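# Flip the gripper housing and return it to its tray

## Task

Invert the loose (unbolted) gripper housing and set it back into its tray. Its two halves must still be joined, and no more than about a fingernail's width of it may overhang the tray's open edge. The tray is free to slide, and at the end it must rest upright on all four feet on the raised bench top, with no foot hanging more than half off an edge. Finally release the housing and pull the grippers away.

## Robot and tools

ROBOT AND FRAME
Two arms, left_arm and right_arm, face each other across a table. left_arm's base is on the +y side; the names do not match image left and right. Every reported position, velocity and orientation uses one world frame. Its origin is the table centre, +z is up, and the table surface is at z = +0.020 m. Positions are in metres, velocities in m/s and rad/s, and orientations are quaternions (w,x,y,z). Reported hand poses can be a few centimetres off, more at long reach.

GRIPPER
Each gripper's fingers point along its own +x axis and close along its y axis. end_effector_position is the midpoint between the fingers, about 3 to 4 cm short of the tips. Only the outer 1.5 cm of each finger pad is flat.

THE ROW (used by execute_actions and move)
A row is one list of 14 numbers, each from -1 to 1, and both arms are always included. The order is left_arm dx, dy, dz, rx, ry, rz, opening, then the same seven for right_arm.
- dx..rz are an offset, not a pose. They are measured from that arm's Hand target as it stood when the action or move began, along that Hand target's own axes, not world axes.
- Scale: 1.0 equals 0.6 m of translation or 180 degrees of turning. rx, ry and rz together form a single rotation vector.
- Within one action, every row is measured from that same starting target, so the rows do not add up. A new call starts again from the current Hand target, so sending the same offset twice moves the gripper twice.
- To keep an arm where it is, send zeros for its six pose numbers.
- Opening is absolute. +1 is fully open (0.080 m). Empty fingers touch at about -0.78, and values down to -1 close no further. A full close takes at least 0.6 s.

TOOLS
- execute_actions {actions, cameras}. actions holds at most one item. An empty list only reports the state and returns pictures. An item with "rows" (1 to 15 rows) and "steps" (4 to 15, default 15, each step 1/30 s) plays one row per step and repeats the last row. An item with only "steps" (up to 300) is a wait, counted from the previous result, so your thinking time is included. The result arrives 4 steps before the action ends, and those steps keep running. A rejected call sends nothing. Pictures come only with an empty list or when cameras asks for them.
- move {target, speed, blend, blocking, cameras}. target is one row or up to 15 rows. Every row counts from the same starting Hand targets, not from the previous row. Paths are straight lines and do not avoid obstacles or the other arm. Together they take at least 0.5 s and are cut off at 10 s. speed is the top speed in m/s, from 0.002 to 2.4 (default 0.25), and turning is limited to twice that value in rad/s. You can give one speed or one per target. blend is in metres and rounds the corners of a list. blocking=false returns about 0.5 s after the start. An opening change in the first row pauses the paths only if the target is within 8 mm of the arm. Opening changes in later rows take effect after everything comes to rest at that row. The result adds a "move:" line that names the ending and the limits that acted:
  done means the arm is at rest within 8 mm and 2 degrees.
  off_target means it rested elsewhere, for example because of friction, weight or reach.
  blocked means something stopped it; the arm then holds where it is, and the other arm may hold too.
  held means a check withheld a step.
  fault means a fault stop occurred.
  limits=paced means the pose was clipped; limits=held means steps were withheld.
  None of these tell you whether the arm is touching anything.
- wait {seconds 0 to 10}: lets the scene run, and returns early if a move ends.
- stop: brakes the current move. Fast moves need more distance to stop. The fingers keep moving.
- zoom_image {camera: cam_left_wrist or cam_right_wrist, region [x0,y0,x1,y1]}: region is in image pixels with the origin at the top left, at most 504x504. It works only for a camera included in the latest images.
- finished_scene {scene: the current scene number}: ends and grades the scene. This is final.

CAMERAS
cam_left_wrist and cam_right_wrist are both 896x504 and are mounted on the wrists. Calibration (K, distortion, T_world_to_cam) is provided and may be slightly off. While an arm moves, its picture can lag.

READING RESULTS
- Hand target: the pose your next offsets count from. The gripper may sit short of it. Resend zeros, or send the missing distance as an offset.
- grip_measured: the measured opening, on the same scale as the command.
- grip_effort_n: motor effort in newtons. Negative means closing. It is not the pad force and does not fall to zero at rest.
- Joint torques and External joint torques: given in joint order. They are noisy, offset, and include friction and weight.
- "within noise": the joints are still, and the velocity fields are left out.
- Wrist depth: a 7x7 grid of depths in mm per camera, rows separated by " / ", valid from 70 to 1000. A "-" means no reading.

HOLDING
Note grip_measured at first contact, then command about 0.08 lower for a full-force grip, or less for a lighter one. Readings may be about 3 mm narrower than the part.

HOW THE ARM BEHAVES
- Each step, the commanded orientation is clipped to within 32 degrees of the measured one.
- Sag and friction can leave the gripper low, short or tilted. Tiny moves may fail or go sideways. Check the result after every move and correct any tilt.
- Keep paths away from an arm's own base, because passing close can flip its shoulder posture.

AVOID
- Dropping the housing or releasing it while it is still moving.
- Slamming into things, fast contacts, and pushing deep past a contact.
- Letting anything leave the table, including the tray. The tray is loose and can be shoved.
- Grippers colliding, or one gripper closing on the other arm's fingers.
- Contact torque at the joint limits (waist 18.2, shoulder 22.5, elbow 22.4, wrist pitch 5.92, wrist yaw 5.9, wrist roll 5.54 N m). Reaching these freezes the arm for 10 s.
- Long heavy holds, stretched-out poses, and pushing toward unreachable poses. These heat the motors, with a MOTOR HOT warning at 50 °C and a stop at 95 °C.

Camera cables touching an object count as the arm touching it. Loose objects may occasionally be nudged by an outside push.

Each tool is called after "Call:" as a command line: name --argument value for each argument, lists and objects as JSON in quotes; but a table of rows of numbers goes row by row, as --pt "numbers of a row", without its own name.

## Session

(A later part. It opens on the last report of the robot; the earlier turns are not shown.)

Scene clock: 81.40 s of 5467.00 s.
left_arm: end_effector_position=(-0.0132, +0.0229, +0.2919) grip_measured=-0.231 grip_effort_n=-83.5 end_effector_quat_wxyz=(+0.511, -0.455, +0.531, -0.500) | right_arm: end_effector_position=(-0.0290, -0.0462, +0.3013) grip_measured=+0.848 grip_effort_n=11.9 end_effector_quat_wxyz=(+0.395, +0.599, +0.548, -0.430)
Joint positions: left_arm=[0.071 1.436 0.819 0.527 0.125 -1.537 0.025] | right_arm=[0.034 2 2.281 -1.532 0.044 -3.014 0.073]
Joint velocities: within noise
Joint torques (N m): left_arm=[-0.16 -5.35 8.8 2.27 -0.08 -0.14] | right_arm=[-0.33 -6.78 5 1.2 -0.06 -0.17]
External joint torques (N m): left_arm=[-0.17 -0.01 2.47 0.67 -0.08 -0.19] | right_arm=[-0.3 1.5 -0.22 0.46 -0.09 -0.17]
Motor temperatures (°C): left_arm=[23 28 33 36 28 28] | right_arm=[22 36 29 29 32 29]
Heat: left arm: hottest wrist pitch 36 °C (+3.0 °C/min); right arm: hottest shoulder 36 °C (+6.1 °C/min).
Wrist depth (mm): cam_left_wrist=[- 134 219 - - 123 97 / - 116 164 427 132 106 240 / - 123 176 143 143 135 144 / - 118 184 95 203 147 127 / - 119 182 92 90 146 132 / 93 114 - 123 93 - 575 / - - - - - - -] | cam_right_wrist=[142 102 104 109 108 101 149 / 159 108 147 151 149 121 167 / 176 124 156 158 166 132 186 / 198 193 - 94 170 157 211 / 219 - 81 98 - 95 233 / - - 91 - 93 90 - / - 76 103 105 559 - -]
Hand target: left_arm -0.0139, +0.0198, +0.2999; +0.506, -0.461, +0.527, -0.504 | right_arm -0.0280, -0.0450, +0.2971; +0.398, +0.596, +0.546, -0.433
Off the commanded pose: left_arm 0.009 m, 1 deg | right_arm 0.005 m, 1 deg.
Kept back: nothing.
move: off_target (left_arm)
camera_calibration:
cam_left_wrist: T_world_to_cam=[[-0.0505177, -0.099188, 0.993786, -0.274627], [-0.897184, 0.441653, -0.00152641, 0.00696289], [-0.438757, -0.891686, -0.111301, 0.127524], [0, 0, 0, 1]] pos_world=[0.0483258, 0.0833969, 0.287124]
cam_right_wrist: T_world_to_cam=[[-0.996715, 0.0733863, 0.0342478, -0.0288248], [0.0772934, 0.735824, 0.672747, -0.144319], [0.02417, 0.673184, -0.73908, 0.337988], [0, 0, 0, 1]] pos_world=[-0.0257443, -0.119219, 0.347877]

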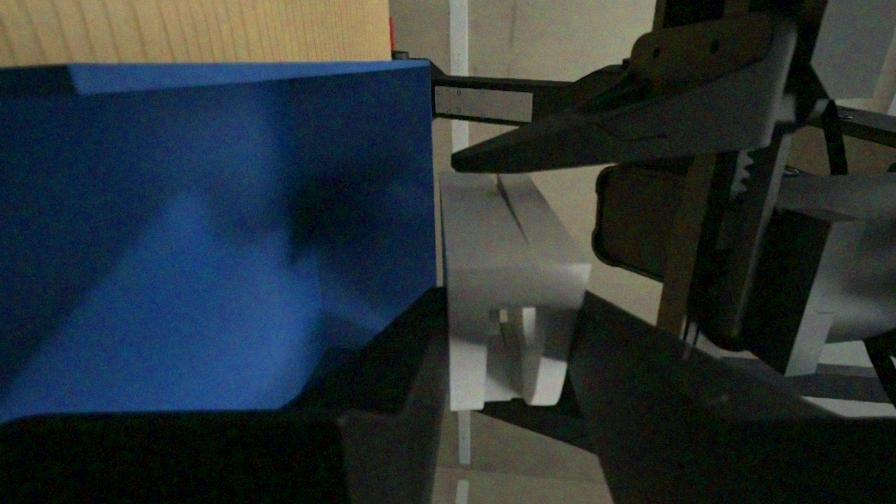

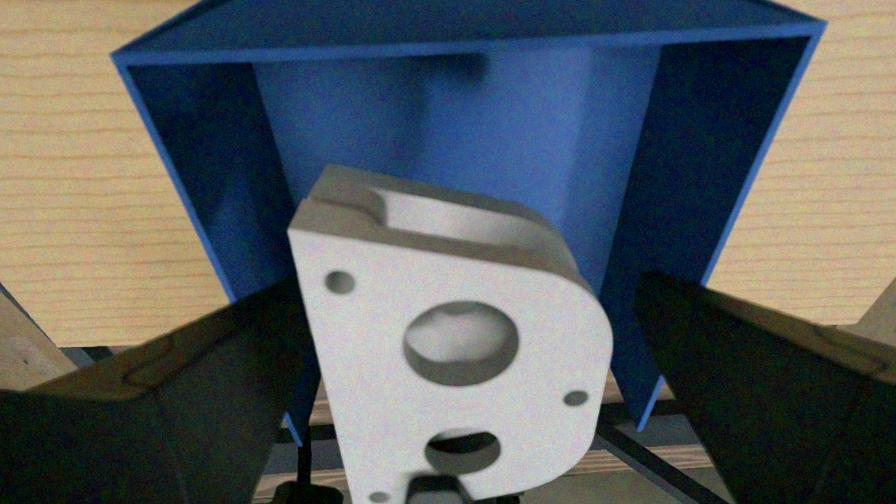

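Call:
move --pt "0 0 0 0 0 0 -0.3 0.0045 -0.0013 -0.0142 0 0 0 0.85" --pt "0 0 0 0 0 0 -0.3 0.0045 -0.0013 -0.0142 0 0 0 0.45" --pt "0 0 0 0 0 0 -0.3 0.0045 -0.0013 -0.0142 0 0 0 0.34" --pt "0 0 0 0 0 0 -0.3 0.0045 -0.0013 -0.0142 0 0 0 0.24" --speed 0.06

Call:
zoom_image --camera "cam_left_wrist" --region '[400, 120, 680, 420]'

Scene clock: 85.53 s of 5467.00 s.
left_arm: end_effector_position=(-0.0145, +0.0227, +0.2922) grip_measured=-0.231 grip_effort_n=-83.5 end_effector_quat_wxyz=(+0.510, -0.454, +0.532, -0.501) | right_arm: end_effector_position=(-0.0277, -0.0382, +0.2977) grip_measured=+0.314 grip_effort_n=-83.5 end_effector_quat_wxyz=(+0.398, +0.598, +0.545, -0.433)
Joint positions: left_arm=[0.068 1.436 0.82 0.527 0.125 -1.537 0.025] | right_arm=[0.03 2.049 2.342 -1.554 0.044 -3.016 0.049]
Joint velocities: within noise
Joint torques (N m): left_arm=[0.1 -5.36 8.76 2.28 -0.11 -0.14] | right_arm=[-0.02 -6.86 6.93 1.06 -0.06 -0.12]
External joint torques (N m): left_arm=[0.09 0.03 2.39 0.66 -0.11 -0.19] | right_arm=[-0.05 1.7 1.75 0.33 -0.08 -0.12]
Motor temperatures (°C): left_arm=[23 28 33 36 28 28] | right_arm=[22 36 29 29 32 29]
Heat: left arm: hottest wrist pitch 36 °C (+3.0 °C/min); right arm: hottest shoulder 36 °C (+5.0 °C/min).
Wrist depth (mm): cam_left_wrist=[- 134 219 - - 136 91 / 95 116 164 425 369 109 198 / - 124 175 173 107 101 126 / - 118 184 96 193 133 117 / - 119 181 92 90 139 123 / 93 114 - 123 93 - 571 / - - - - - - -] | cam_right_wrist=[- 106 131 130 132 128 148 / 158 112 144 145 146 124 162 / 172 112 - 86 159 126 180 / 192 189 - - 88 149 203 / 220 215 - 85 - 218 471 / - - 78 80 86 78 - / - - 78 93 95 - -]
Hand target: left_arm -0.0139, +0.0198, +0.3001; +0.506, -0.461, +0.527, -0.504 | right_arm -0.0280, -0.0360, +0.2970; +0.398, +0.596, +0.546, -0.433
Off the commanded pose: left_arm 0.008 m, 1 deg | right_arm 0.002 m, 0 deg.
joint sent to its limit (right arm) — joint 3 (elbow), upper limit, where the elbow is as straight as it goes.
Kept back: nothing.
move: done
camera_calibration:
cam_left_wrist: T_world_to_cam=[[-0.0508063, -0.0982475, 0.993864, -0.275109], [-0.895655, 0.444746, -0.00182081, 0.00584069], [-0.441839, -0.890252, -0.110592, 0.12649], [0, 0, 0, 1]] pos_world=[0.047142, 0.0829812, 0.28742]
cam_right_wrist: T_world_to_cam=[[-0.996628, 0.0754059, 0.0323386, -0.0273754], [0.0777596, 0.742327, 0.66551, -0.145401], [0.0261776, 0.665781, -0.745688, 0.331606], [0, 0, 0, 1]] pos_world=[-0.0246574, -0.110778, 0.344926]

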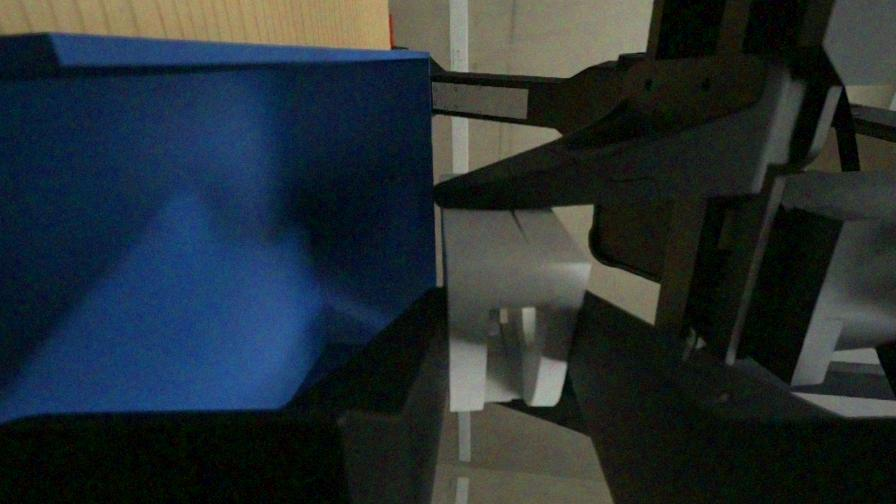

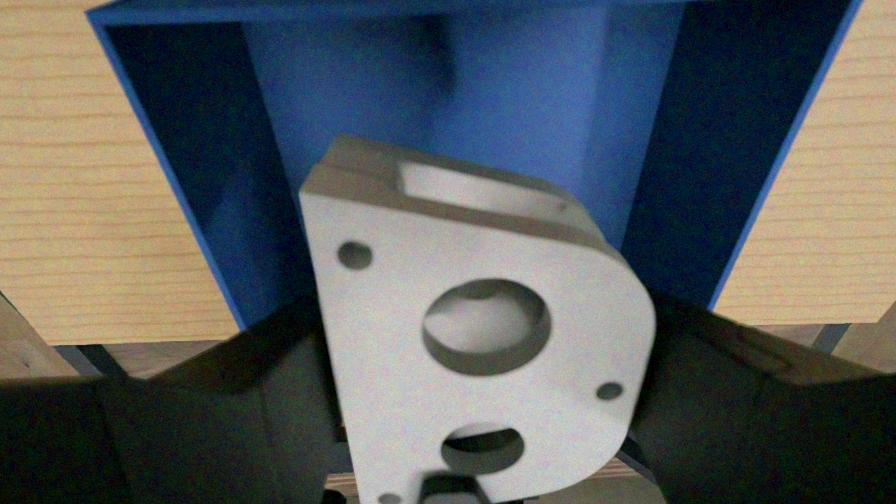

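Scaled by 1.680.

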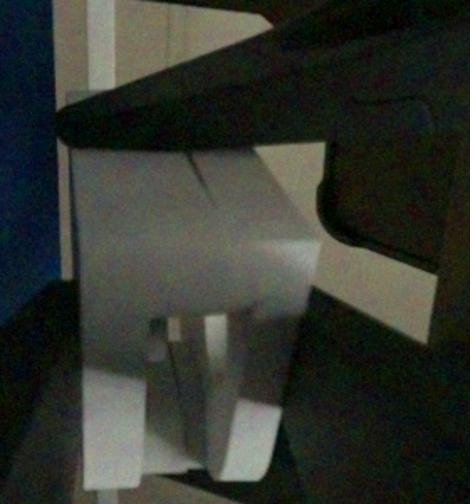

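Call:
move --pt "0 0 0 0 0 0 -0.15 0 0 0 0 0 0 0.24" --pt "0 0 0 0 0 0 0.5 0 0 0 0 0 0 0.24" --pt "-0.25 -0.005 0 0 0 0 0.5 0 0 0 0 0 0 0.24" --speed '[0.06,0.06,0.12]'

Scene clock: 89.47 s of 5467.00 s.
left_arm: end_effector_position=(-0.0047, +0.1675, +0.3147) grip_measured=+0.498 grip_effort_n=15.1 end_effector_quat_wxyz=(+0.505, -0.462, +0.528, -0.503) | right_arm: end_effector_position=(-0.0278, -0.0379, +0.2975) grip_measured=+0.314 grip_effort_n=-83.5 end_effector_quat_wxyz=(+0.398, +0.598, +0.545, -0.433)
Joint positions: left_arm=[0.193 0.734 0.535 0.129 0.248 -1.538 0.057] | right_arm=[0.03 2.05 2.343 -1.553 0.043 -3.016 0.049]
Joint velocities: within noise
Joint torques (N m): left_arm=[0.35 -2.48 5.8 1.77 0.11 0.17] | right_arm=[-0.04 -7 6.88 1.04 -0.06 -0.12]
External joint torques (N m): left_arm=[0.36 -1.2 -0.86 0.18 0.1 0.12] | right_arm=[0 1.69 1.66 0.33 -0.08 -0.12]
Motor temperatures (°C): left_arm=[23 28 33 36 28 28] | right_arm=[22 37 29 29 32 29]
Heat: left arm: hottest wrist pitch 36 °C (+2.0 °C/min); right arm: hottest shoulder 37 °C (+5.0 °C/min).
Wrist depth (mm): cam_left_wrist=[154 176 273 - 249 - - / 164 174 271 303 262 364 - / 178 177 272 324 274 260 207 / 283 186 276 337 - - 212 / 298 196 93 - 320 96 - / 300 - - - - 88 - / - - - - - - -] | cam_right_wrist=[- 107 130 129 132 127 147 / 157 113 143 144 145 122 162 / 171 106 - 85 157 132 180 / 191 132 - - 88 157 203 / 218 214 - 87 - 218 232 / - - 80 82 86 78 - / - - 78 96 94 - -]
Hand target: left_arm -0.0044, +0.1689, +0.3131; +0.506, -0.461, +0.527, -0.504 | right_arm -0.0280, -0.0359, +0.2971; +0.398, +0.597, +0.546, -0.433
Off the commanded pose: left_arm 0.002 m, 0 deg | right_arm 0.002 m, 0 deg.
joint sent to its limit (right arm) — joint 3 (elbow), upper limit, where the elbow is as straight as it goes.
Kept back: nothing.
move: done; target 2's new opening was sent with left_arm's hand 0.009 m and 1 deg from that target
camera_calibration:
cam_left_wrist: T_world_to_cam=[[-0.0423893, -0.0788755, 0.995983, -0.286671], [-0.897066, 0.441885, -0.00318487, -0.0488343], [-0.439859, -0.893597, -0.0894877, 0.256195], [0, 0, 0, 1]] pos_world=[0.0567302, 0.227903, 0.30829]
cam_right_wrist: T_world_to_cam=[[-0.99663, 0.0752207, 0.0327054, -0.0275361], [0.0778666, 0.742339, 0.665484, -0.145478], [0.0257797, 0.665788, -0.745695, 0.331251], [0, 0, 0, 1]] pos_world=[-0.024655, -0.110478, 0.344726]

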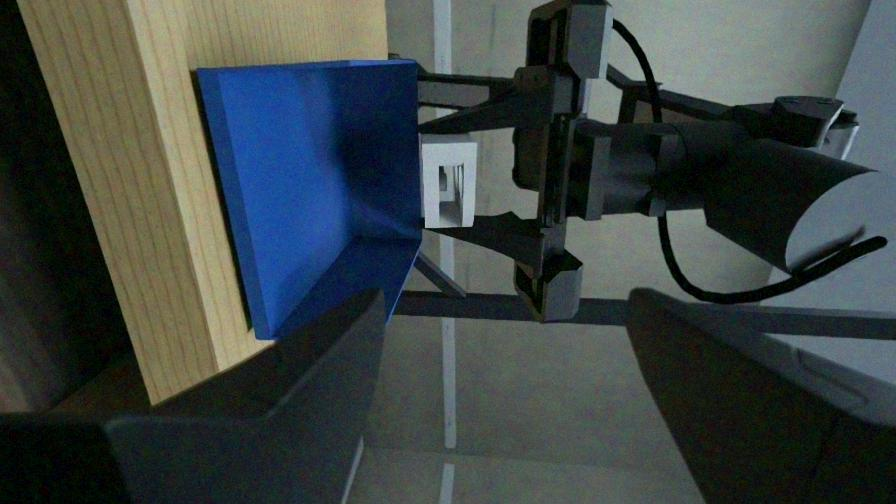

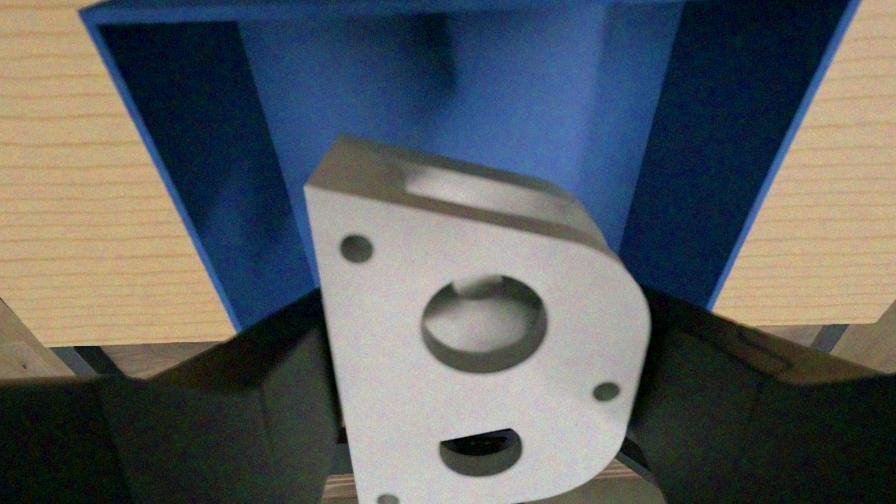

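Call:
move --pt "-0.05 0 0 0 0 0 0.5 0.0147 0.0026 0.036 0 0 0 0.24" --pt "-0.05 0 0 0 0 0 0.5 0.062 0.0026 0.0517 -0.0008 -0.0277 0.0023 0.24" --speed 0.1 --blend '[0.01,0]'

Scene clock: 90.93 s of 5467.00 s.
left_arm: end_effector_position=(-0.0028, +0.1979, +0.3174) grip_measured=+0.498 grip_effort_n=14.7 end_effector_quat_wxyz=(+0.504, -0.463, +0.528, -0.503) | right_arm: end_effector_position=(-0.0276, -0.0543, +0.2559) grip_measured=+0.314 grip_effort_n=-83.5 end_effector_quat_wxyz=(+0.421, +0.582, +0.528, -0.454)
Joint positions: left_arm=[0.258 0.576 0.518 -0.012 0.313 -1.536 0.057] | right_arm=[0.03 1.959 2.047 -1.425 0.04 -3.016 0.049]
Joint velocities: within noise
Joint torques (N m): left_arm=[0.37 -1.53 5.66 1.75 0.11 0.25] | right_arm=[-0.01 -6.92 5.36 0.99 -0.06 -0.06]
External joint torques (N m): left_arm=[0.37 -1 -0.94 0.15 0.1 0.2] | right_arm=[-0.06 1.42 -0.16 0.39 -0.08 -0.06]
Motor temperatures (°C): left_arm=[23 28 33 36 28 28] | right_arm=[22 37 29 29 32 29]
Heat: left arm: hottest wrist pitch 36 °C (+2.0 °C/min); right arm: hottest shoulder 37 °C (+5.0 °C/min).
Wrist depth (mm): cam_left_wrist=[275 184 281 327 - - - / 287 194 278 311 374 - - / 300 204 283 332 303 246 - / 312 218 274 345 - - - / 314 231 93 - 787 742 - / 302 - - - - 88 - / - - - - - - -] | cam_right_wrist=[106 106 105 108 108 109 110 / 113 102 92 91 88 86 82 / - - - - - - - / - 99 - - 88 122 90 / - 99 - 90 - - 91 / - - 80 82 86 78 - / - - 78 96 94 - -]
Hand target: left_arm -0.0025, +0.1988, +0.3153; +0.506, -0.461, +0.527, -0.504 | right_arm -0.0279, -0.0541, +0.2521; +0.424, +0.579, +0.527, -0.457
Off the commanded pose: left_arm 0.002 m, 0 deg | right_arm 0.004 m, 1 deg.
Kept back: nothing.
move: done
camera_calibration:
cam_left_wrist: T_world_to_cam=[[-0.0402943, -0.0773474, 0.99619, -0.287248], [-0.897077, 0.441869, -0.00197726, -0.0609254], [-0.440032, -0.893739, -0.0871914, 0.283752], [0, 0, 0, 1]] pos_world=[0.0586307, 0.258303, 0.310773]
cam_right_wrist: T_world_to_cam=[[-0.996698, 0.0767652, 0.0264635, -0.0231008], [0.0770686, 0.791736, 0.605983, -0.0877776], [0.0255663, 0.606021, -0.795037, 0.320473], [0, 0, 0, 1]] pos_world=[-0.024453, -0.122944, 0.308591]

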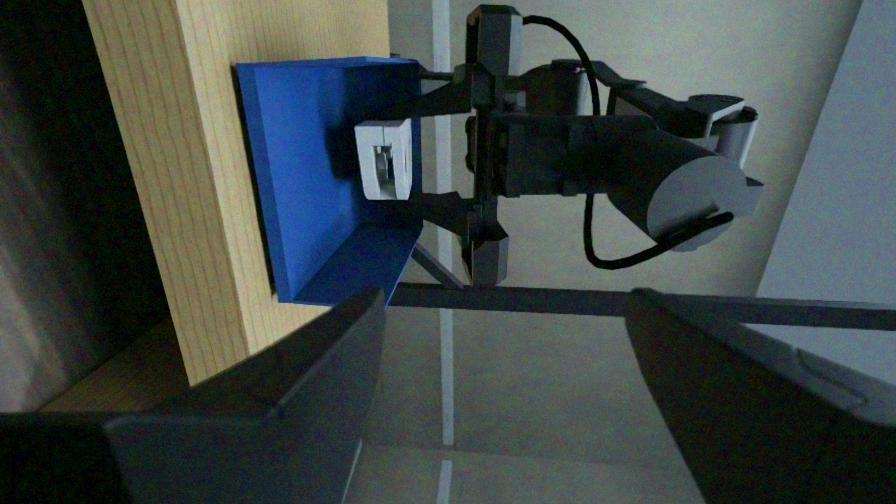

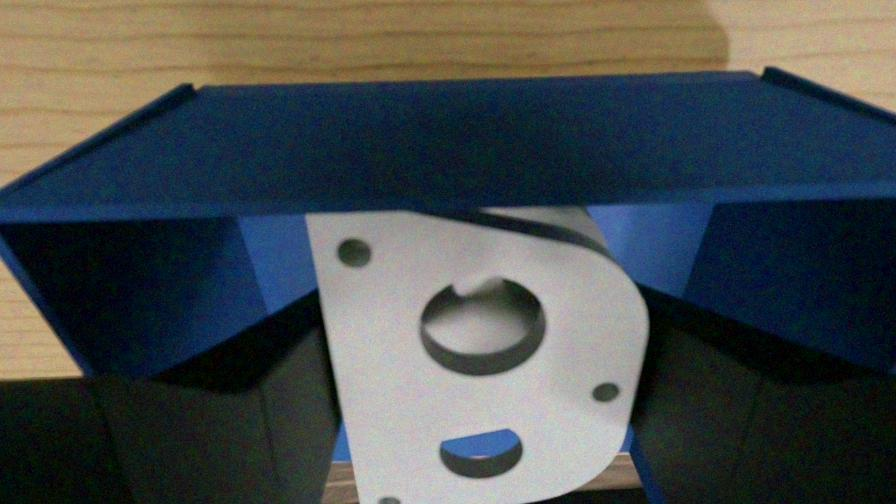

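Call:
move --pt "0 0 0 0 0 0 0.5 0.0045 -0.0016 -0.0194 0 0 0 0.24" --pt "0 0 0 0 0 0 0.5 0.0205 -0.0016 -0.0157 0 0 0 0.24" --speed '[0.06,0.03]'

Scene clock: 92.00 s of 5467.00 s.
left_arm: end_effector_position=(-0.0028, +0.1979, +0.3173) grip_measured=+0.498 grip_effort_n=14.7 end_effector_quat_wxyz=(+0.504, -0.463, +0.528, -0.503) | right_arm: end_effector_position=(-0.0282, -0.0416, +0.2424) grip_measured=+0.314 grip_effort_n=-83.5 end_effector_quat_wxyz=(+0.424, +0.579, +0.526, -0.456)
Joint positions: left_arm=[0.258 0.576 0.518 -0.013 0.313 -1.536 0.057] | right_arm=[0.03 2.011 2.067 -1.405 0.04 -3.017 0.049]
Joint velocities: within noise
Joint torques (N m): left_arm=[0.35 -1.53 5.66 1.77 0.12 0.25] | right_arm=[-0.16 -8.13 5.35 1.06 -0.06 -0.12]
External joint torques (N m): left_arm=[0.35 -1.08 -0.83 0.19 0.11 0.2] | right_arm=[-0.16 0.56 -0.2 0.47 -0.08 -0.12]
Motor temperatures (°C): left_arm=[23 28 33 36 28 28] | right_arm=[22 37 29 29 32 29]
Heat: left arm: hottest wrist pitch 36 °C (+2.0 °C/min); right arm: hottest shoulder 37 °C (+5.0 °C/min).
Wrist depth (mm): cam_left_wrist=[275 183 281 324 - - - / 287 193 278 304 450 - - / 299 204 268 321 289 236 - / 313 217 274 326 - - - / 314 231 93 - 784 748 - / 304 - - - - 88 - / - - - - - - -] | cam_right_wrist=[- 91 93 92 93 93 94 / - - - - - - - / - 99 - 85 98 101 80 / - 103 - - 89 108 88 / - 100 - 87 - - 93 / - - 80 82 86 78 - / - - 78 98 94 - -]
Hand target: left_arm -0.0025, +0.1988, +0.3152; +0.506, -0.461, +0.527, -0.504 | right_arm -0.0277, -0.0422, +0.2423; +0.424, +0.579, +0.527, -0.456
Off the commanded pose: left_arm 0.002 m, 0 deg | right_arm 0.001 m, 0 deg.
Kept back: nothing.
move: done
camera_calibration:
cam_left_wrist: T_world_to_cam=[[-0.0401569, -0.077758, 0.996163, -0.287043], [-0.89707, 0.441886, -0.00166975, -0.0610259], [-0.440061, -0.893695, -0.0874991, 0.283829], [0, 0, 0, 1]] pos_world=[0.0586308, 0.258303, 0.310675]
cam_right_wrist: T_world_to_cam=[[-0.996739, 0.0765802, 0.025433, -0.023994], [0.0765723, 0.798198, 0.597509, -0.0872974], [0.0254568, 0.597508, -0.801459, 0.303282], [0, 0, 0, 1]] pos_world=[-0.0249518, -0.109696, 0.295839]

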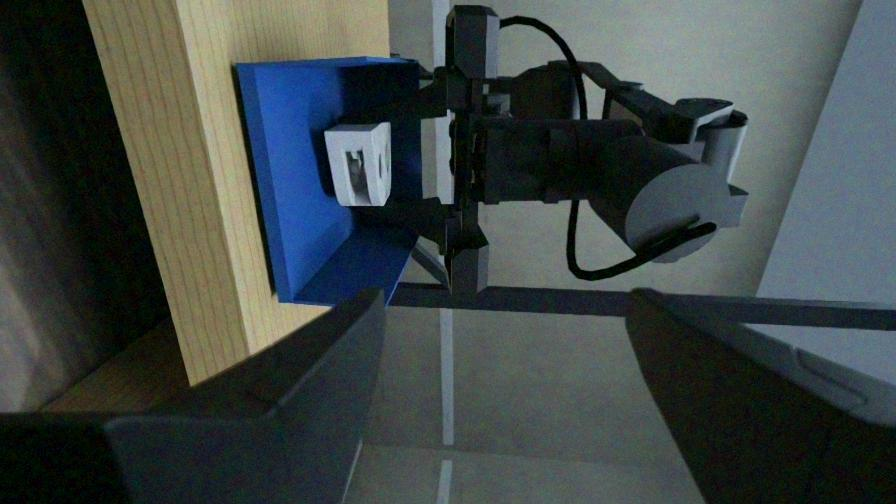

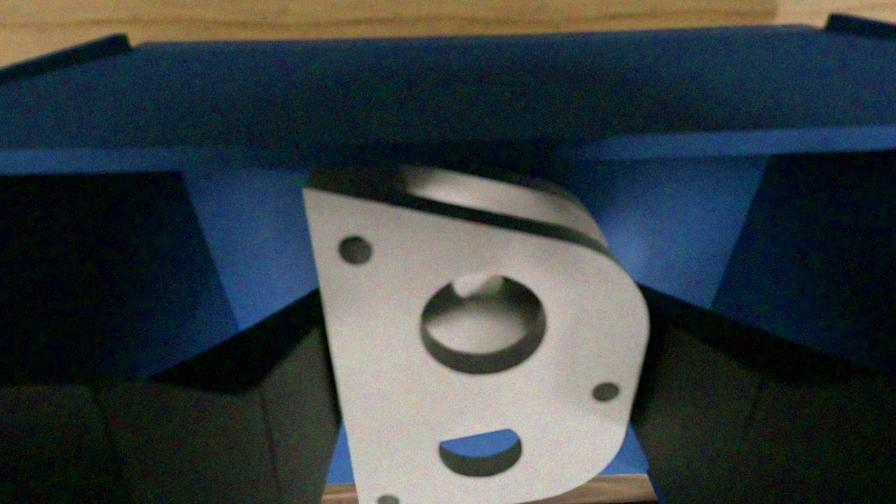

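Call:
move --target '[0,0,0,0,0,0,0.5,0.0065,0,0.0015,0,0,0,0.24]' --speed 0.02 --cameras '[]'

Call:
move --target '[0,0,0,0,0,0,0.5,0.005,0,0.001,0,0,0,0.24]' --speed 0.02

Scene clock: 92.93 s of 5467.00 s.
left_arm: end_effector_position=(-0.0028, +0.1979, +0.3173) grip_measured=+0.498 grip_effort_n=14.7 end_effector_quat_wxyz=(+0.504, -0.463, +0.528, -0.503) | right_arm: end_effector_position=(-0.0283, -0.0409, +0.2371) grip_measured=+0.314 grip_effort_n=-83.5 end_effector_quat_wxyz=(+0.425, +0.579, +0.525, -0.457)
Joint positions: left_arm=[0.258 0.576 0.518 -0.013 0.313 -1.536 0.057] | right_arm=[0.03 2.011 2.046 -1.386 0.04 -3.017 0.049]
Joint velocities: within noise
Joint torques (N m): left_arm=[0.35 -1.53 5.71 1.77 0.11 0.25] | right_arm=[-0.18 -8.74 5.02 1.12 -0.04 -0.12]
External joint torques (N m): left_arm=[0.35 -1.06 -0.83 0.18 0.1 0.2] | right_arm=[-0.2 0.05 -0.57 0.54 -0.07 -0.12]
Motor temperatures (°C): left_arm=[23 28 33 36 28 28] | right_arm=[22 37 29 29 32 29]
Heat: left arm: hottest wrist pitch 36 °C (+2.0 °C/min); right arm: hottest shoulder 37 °C (+4.0 °C/min).
Wrist depth (mm): cam_left_wrist=[274 183 280 326 - - - / 286 194 259 298 399 - - / 300 204 266 318 289 243 - / 313 217 274 332 - - - / 314 231 93 - 787 741 - / 305 - - - - 87 - / - - - - - - -] | cam_right_wrist=[- 87 89 89 89 - 90 / - - - - - - - / - - - 85 94 97 80 / - 98 - - 88 102 88 / - 100 - 87 - - 93 / - - 80 82 86 78 - / - - 78 98 94 - -]
Hand target: left_arm -0.0025, +0.1988, +0.3153; +0.506, -0.461, +0.527, -0.504 | right_arm -0.0277, -0.0422, +0.2382; +0.424, +0.579, +0.527, -0.457
Off the commanded pose: left_arm 0.002 m, 0 deg | right_arm 0.002 m, 0 deg.
Kept back: nothing.
move: done
No camera images: "cameras" was empty.

Scene clock: 93.63 s of 5467.00 s.
left_arm: end_effector_position=(-0.0028, +0.1979, +0.3173) grip_measured=+0.498 grip_effort_n=15.1 end_effector_quat_wxyz=(+0.504, -0.463, +0.528, -0.503) | right_arm: end_effector_position=(-0.0283, -0.0410, +0.2366) grip_measured=+0.314 grip_effort_n=-83.5 end_effector_quat_wxyz=(+0.423, +0.580, +0.527, -0.456)
Joint positions: left_arm=[0.258 0.576 0.518 -0.013 0.313 -1.536 0.057] | right_arm=[0.03 2.002 2.03 -1.373 0.039 -3.017 0.049]
Joint velocities: within noise
Joint torques (N m): left_arm=[0.37 -1.54 5.68 1.78 0.1 0.25] | right_arm=[-0.19 -8.23 4.75 1.2 -0.04 -0.12]
External joint torques (N m): left_arm=[0.37 -1.04 -0.92 0.17 0.1 0.2] | right_arm=[-0.26 0.45 -0.85 0.6 -0.05 -0.12]
Motor temperatures (°C): left_arm=[23 28 33 36 28 28] | right_arm=[22 38 29 29 32 29]
Heat: left arm: hottest wrist pitch 36 °C (+2.0 °C/min); right arm: hottest shoulder 38 °C (+5.0 °C/min).
Wrist depth (mm): cam_left_wrist=[275 184 281 323 - - - / 286 193 259 300 462 - - / 298 204 265 321 291 244 - / 313 217 274 334 - - - / 314 231 93 - 783 742 - / 304 - - - - 88 - / - - - - - - -] | cam_right_wrist=[- 87 88 89 88 - 90 / - - - - - - - / - - - - 87 97 80 / - 98 - - 88 102 88 / - 100 - 87 - - 93 / - - 80 82 86 78 - / - - 78 98 94 - -]
Hand target: left_arm -0.0025, +0.1988, +0.3153; +0.506, -0.461, +0.527, -0.504 | right_arm -0.0277, -0.0421, +0.2352; +0.424, +0.579, +0.527, -0.457
Off the commanded pose: left_arm 0.002 m, 0 deg | right_arm 0.002 m, 0 deg.
Kept back: nothing.
move: done
camera_calibration:
cam_left_wrist: T_world_to_cam=[[-0.0401569, -0.077758, 0.996163, -0.287043], [-0.89707, 0.441886, -0.00166975, -0.0610259], [-0.440061, -0.893695, -0.0874991, 0.283829], [0, 0, 0, 1]] pos_world=[0.0586308, 0.258303, 0.310675]
cam_right_wrist: T_world_to_cam=[[-0.996729, 0.0762926, 0.026651, -0.0243568], [0.0769894, 0.796193, 0.600124, -0.0850493], [0.0245656, 0.600213, -0.799463, 0.297869], [0, 0, 0, 1]] pos_world=[-0.0250466, -0.109211, 0.289824]

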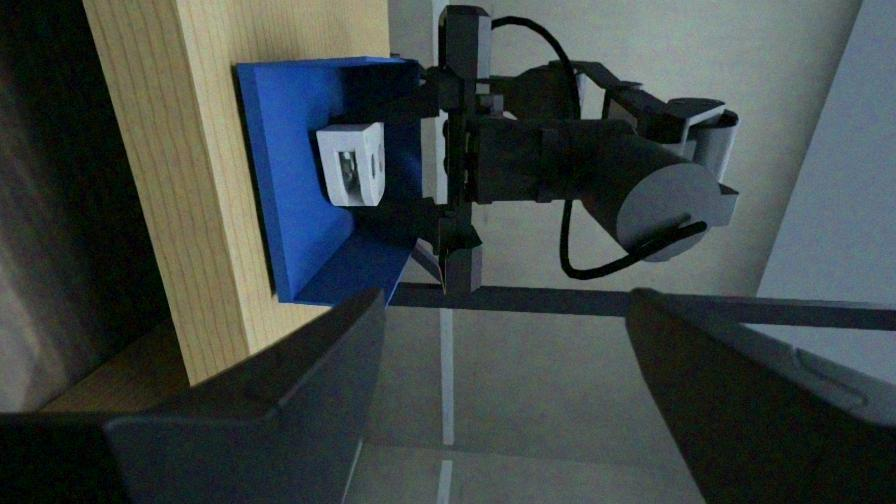

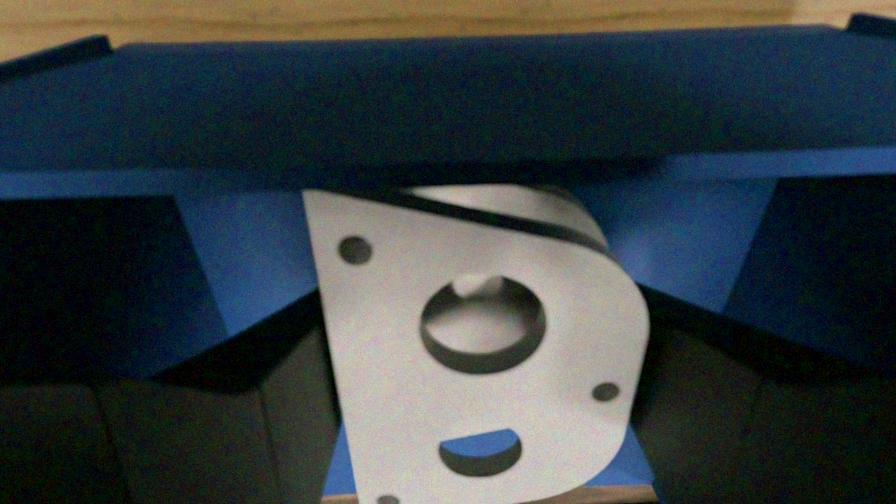

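Call:
move --pt "0 0 0 0 0 0 0.5 -0.0015 0 0 0 0 0 0.24" --pt "0 0 0 0 0 0 0.5 -0.0015 0 0 0 0 0 0.36" --pt "0 0 0 0 0 0 0.5 -0.0015 0 0 0 0 0 0.65" --speed 0.03

Scene clock: 95.57 s of 5467.00 s.
left_arm: end_effector_position=(-0.0028, +0.1979, +0.3173) grip_measured=+0.498 grip_effort_n=14.7 end_effector_quat_wxyz=(+0.504, -0.463, +0.528, -0.503) | right_arm: end_effector_position=(-0.0270, -0.0410, +0.2366) grip_measured=+0.646 grip_effort_n=13.3 end_effector_quat_wxyz=(+0.422, +0.581, +0.526, -0.456)
Joint positions: left_arm=[0.258 0.576 0.518 -0.013 0.313 -1.536 0.057] | right_arm=[0.027 2.002 2.03 -1.373 0.04 -3.017 0.064]
Joint velocities: within noise
Joint torques (N m): left_arm=[0.33 -1.55 5.69 1.78 0.11 0.26] | right_arm=[0.14 -8.18 5.27 0.9 -0.05 -0.12]
External joint torques (N m): left_arm=[0.34 -1.08 -0.85 0.19 0.09 0.21] | right_arm=[0.13 0.5 -0.34 0.31 -0.07 -0.12]
Motor temperatures (°C): left_arm=[23 28 33 36 28 28] | right_arm=[22 38 29 29 32 29]
Heat: left arm: hottest wrist pitch 36 °C (+2.0 °C/min); right arm: hottest shoulder 38 °C (+4.0 °C/min).
Wrist depth (mm): cam_left_wrist=[275 184 280 318 - - - / 286 193 278 302 401 - - / 299 205 269 321 291 238 - / 312 218 274 321 - - - / 315 231 93 - 782 754 - / 303 - - - - 88 - / - - - - - - -] | cam_right_wrist=[- 87 88 88 89 - 89 / - - - - - - - / - - - - 88 96 82 / - 98 - 72 90 102 90 / - 91 85 88 - - 91 / - - 86 - 91 - - / - - 141 106 152 - -]
Hand target: left_arm -0.0025, +0.1988, +0.3153; +0.506, -0.461, +0.527, -0.504 | right_arm -0.0277, -0.0423, +0.2361; +0.424, +0.579, +0.527, -0.457
Off the commanded pose: left_arm 0.002 m, 0 deg | right_arm 0.002 m, 0 deg.
Kept back: nothing.
move: done
camera_calibration:
cam_left_wrist: T_world_to_cam=[[-0.0401569, -0.077758, 0.996163, -0.287043], [-0.89707, 0.441886, -0.00166975, -0.0610259], [-0.440061, -0.893695, -0.0874991, 0.283829], [0, 0, 0, 1]] pos_world=[0.0586308, 0.258303, 0.310675]
cam_right_wrist: T_world_to_cam=[[-0.996495, 0.0794385, 0.0262303, -0.0228054], [0.0792471, 0.795906, 0.600211, -0.0851354], [0.026803, 0.600186, -0.799411, 0.297877], [0, 0, 0, 1]] pos_world=[-0.0239627, -0.10921, 0.289824]

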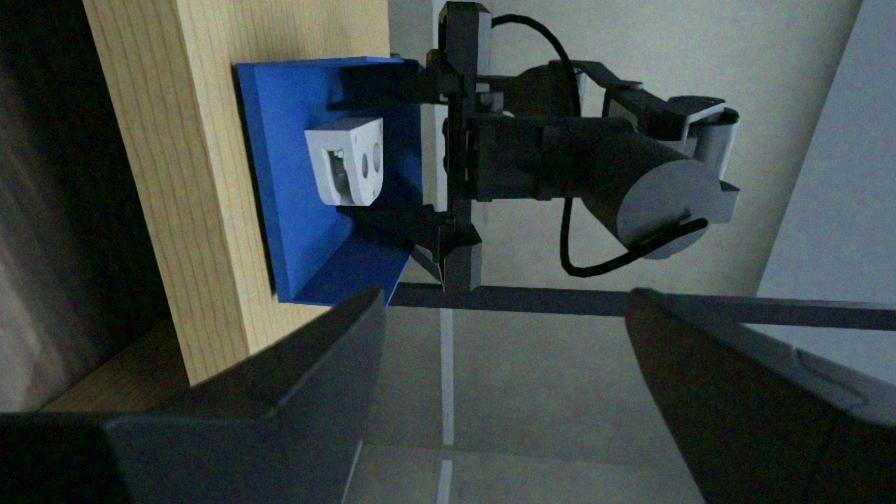

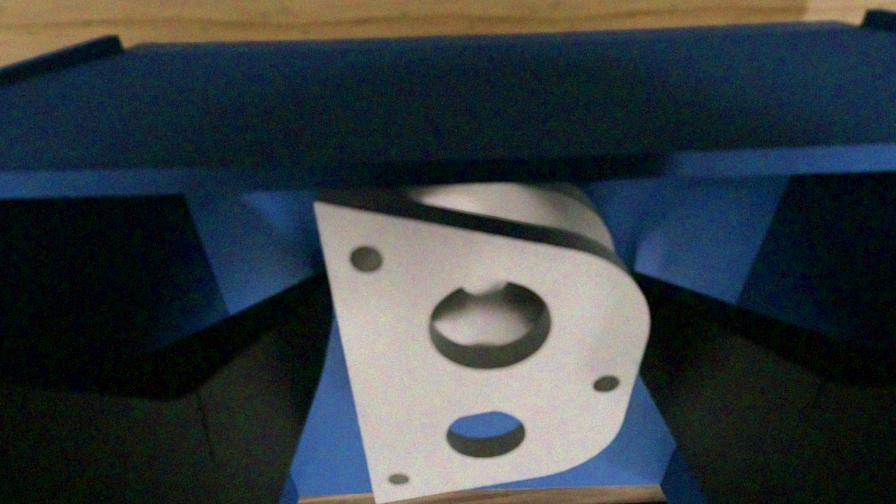

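Call:
move --pt "0 0 0 0 0 0 0.5 -0.18 0 -0.04 0 0 0 0.65" --pt "-0.05 0 0 0 0 0 0.5 -0.24 0.01 0.12 0 0 0 0.65" --speed '[0.12,0.25]' --blend '[0.02,0]'

Call:
zoom_image --camera "cam_left_wrist" --region '[100, 0, 500, 340]'

Scene clock: 98.47 s of 5467.00 s.
left_arm: end_effector_position=(-0.0008, +0.2280, +0.3182) grip_measured=+0.498 grip_effort_n=15.1 end_effector_quat_wxyz=(+0.504, -0.463, +0.529, -0.502) | right_arm: end_effector_position=(-0.0310, -0.1429, +0.3599) grip_measured=+0.647 grip_effort_n=12.3 end_effector_quat_wxyz=(+0.367, +0.611, +0.572, -0.406)
Joint positions: left_arm=[0.367 0.428 0.517 -0.164 0.421 -1.527 0.057] | right_arm=[0.053 1.623 2.038 -1.575 0.042 -3.004 0.064]
Joint velocities: within noise
Joint torques (N m): left_arm=[0.29 -0.61 5.95 1.74 0.11 0.25] | right_arm=[0.39 -5.52 4.7 1.01 0.14 0.14]
External joint torques (N m): left_arm=[0.28 -0.87 -0.42 0.15 0.1 0.2] | right_arm=[0.37 -0.11 -0.29 0.13 0.13 0.14]
Motor temperatures (°C): left_arm=[23 28 33 36 28 28] | right_arm=[22 38 29 29 32 29]
Heat: left arm: hottest wrist pitch 36 °C (+1.0 °C/min); right arm: hottest shoulder 38 °C (+3.0 °C/min).
Wrist depth (mm): cam_left_wrist=[301 210 289 - - - - / 315 223 288 669 465 425 - / 316 234 293 - - - - / 316 257 290 - - - - / 319 362 94 - - 765 - / 308 - - - - 88 - / - - - - - - -] | cam_right_wrist=[201 200 202 206 208 212 215 / 222 224 227 229 232 237 244 / 404 253 216 202 214 261 - / - 289 279 250 277 312 - / - - 244 620 315 - - / - - 697 698 775 88 - / - - - 623 - - -]
Hand target: left_arm -0.0007, +0.2287, +0.3174; +0.505, -0.461, +0.527, -0.504 | right_arm -0.0316, -0.1447, +0.3603; +0.424, +0.579, +0.527, -0.457
Off the commanded pose: left_arm 0.001 m, 0 deg | right_arm 0.002 m, 11 deg.
joint sent to its limit (right arm) — joint 4 (wrist pitch), lower limit.
Kept back: nothing.
move: off_target (right_arm)
camera_calibration:
cam_left_wrist: T_world_to_cam=[[-0.0395464, -0.0795166, 0.996049, -0.285118], [-0.897298, 0.441425, -0.000385825, -0.0727871], [-0.43965, -0.893768, -0.0888069, 0.312102], [0, 0, 0, 1]] pos_world=[0.0606286, 0.288405, 0.31168]
cam_right_wrist: T_world_to_cam=[[-0.996941, 0.0596487, 0.0505073, -0.0335536], [0.0775339, 0.67312, 0.735458, -0.143982], [0.00987165, 0.737124, -0.675685, 0.432202], [0, 0, 0, 1]] pos_world=[-0.026554, -0.219668, 0.39962]

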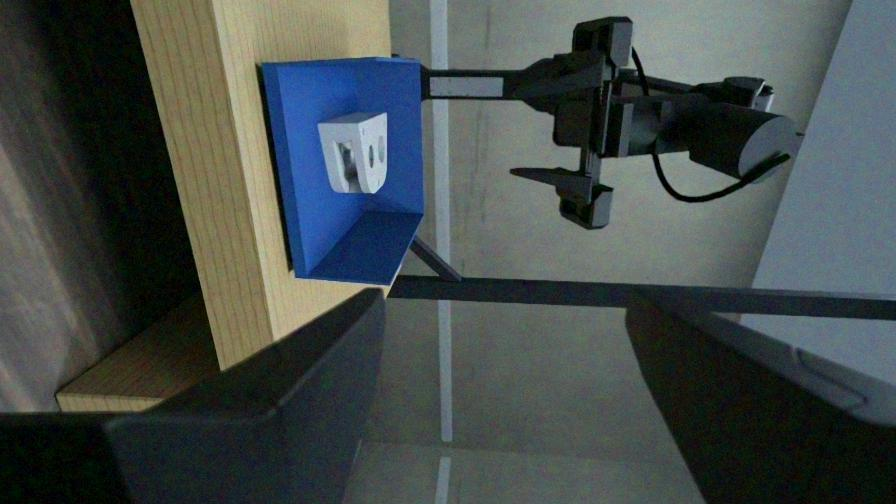

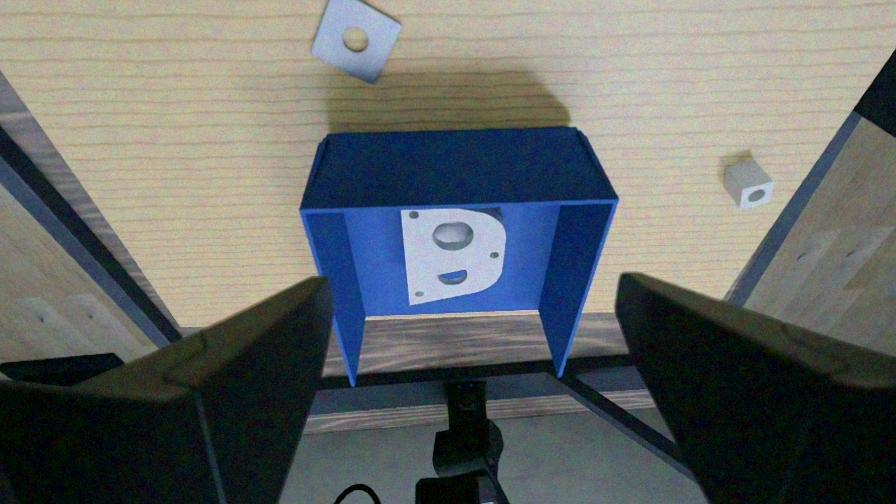

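Scaled by 1.260.

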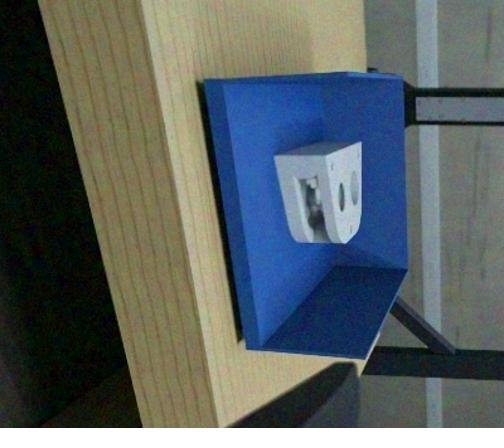

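Call:
finished_scene --scene 2

The scene is finished: the task was done.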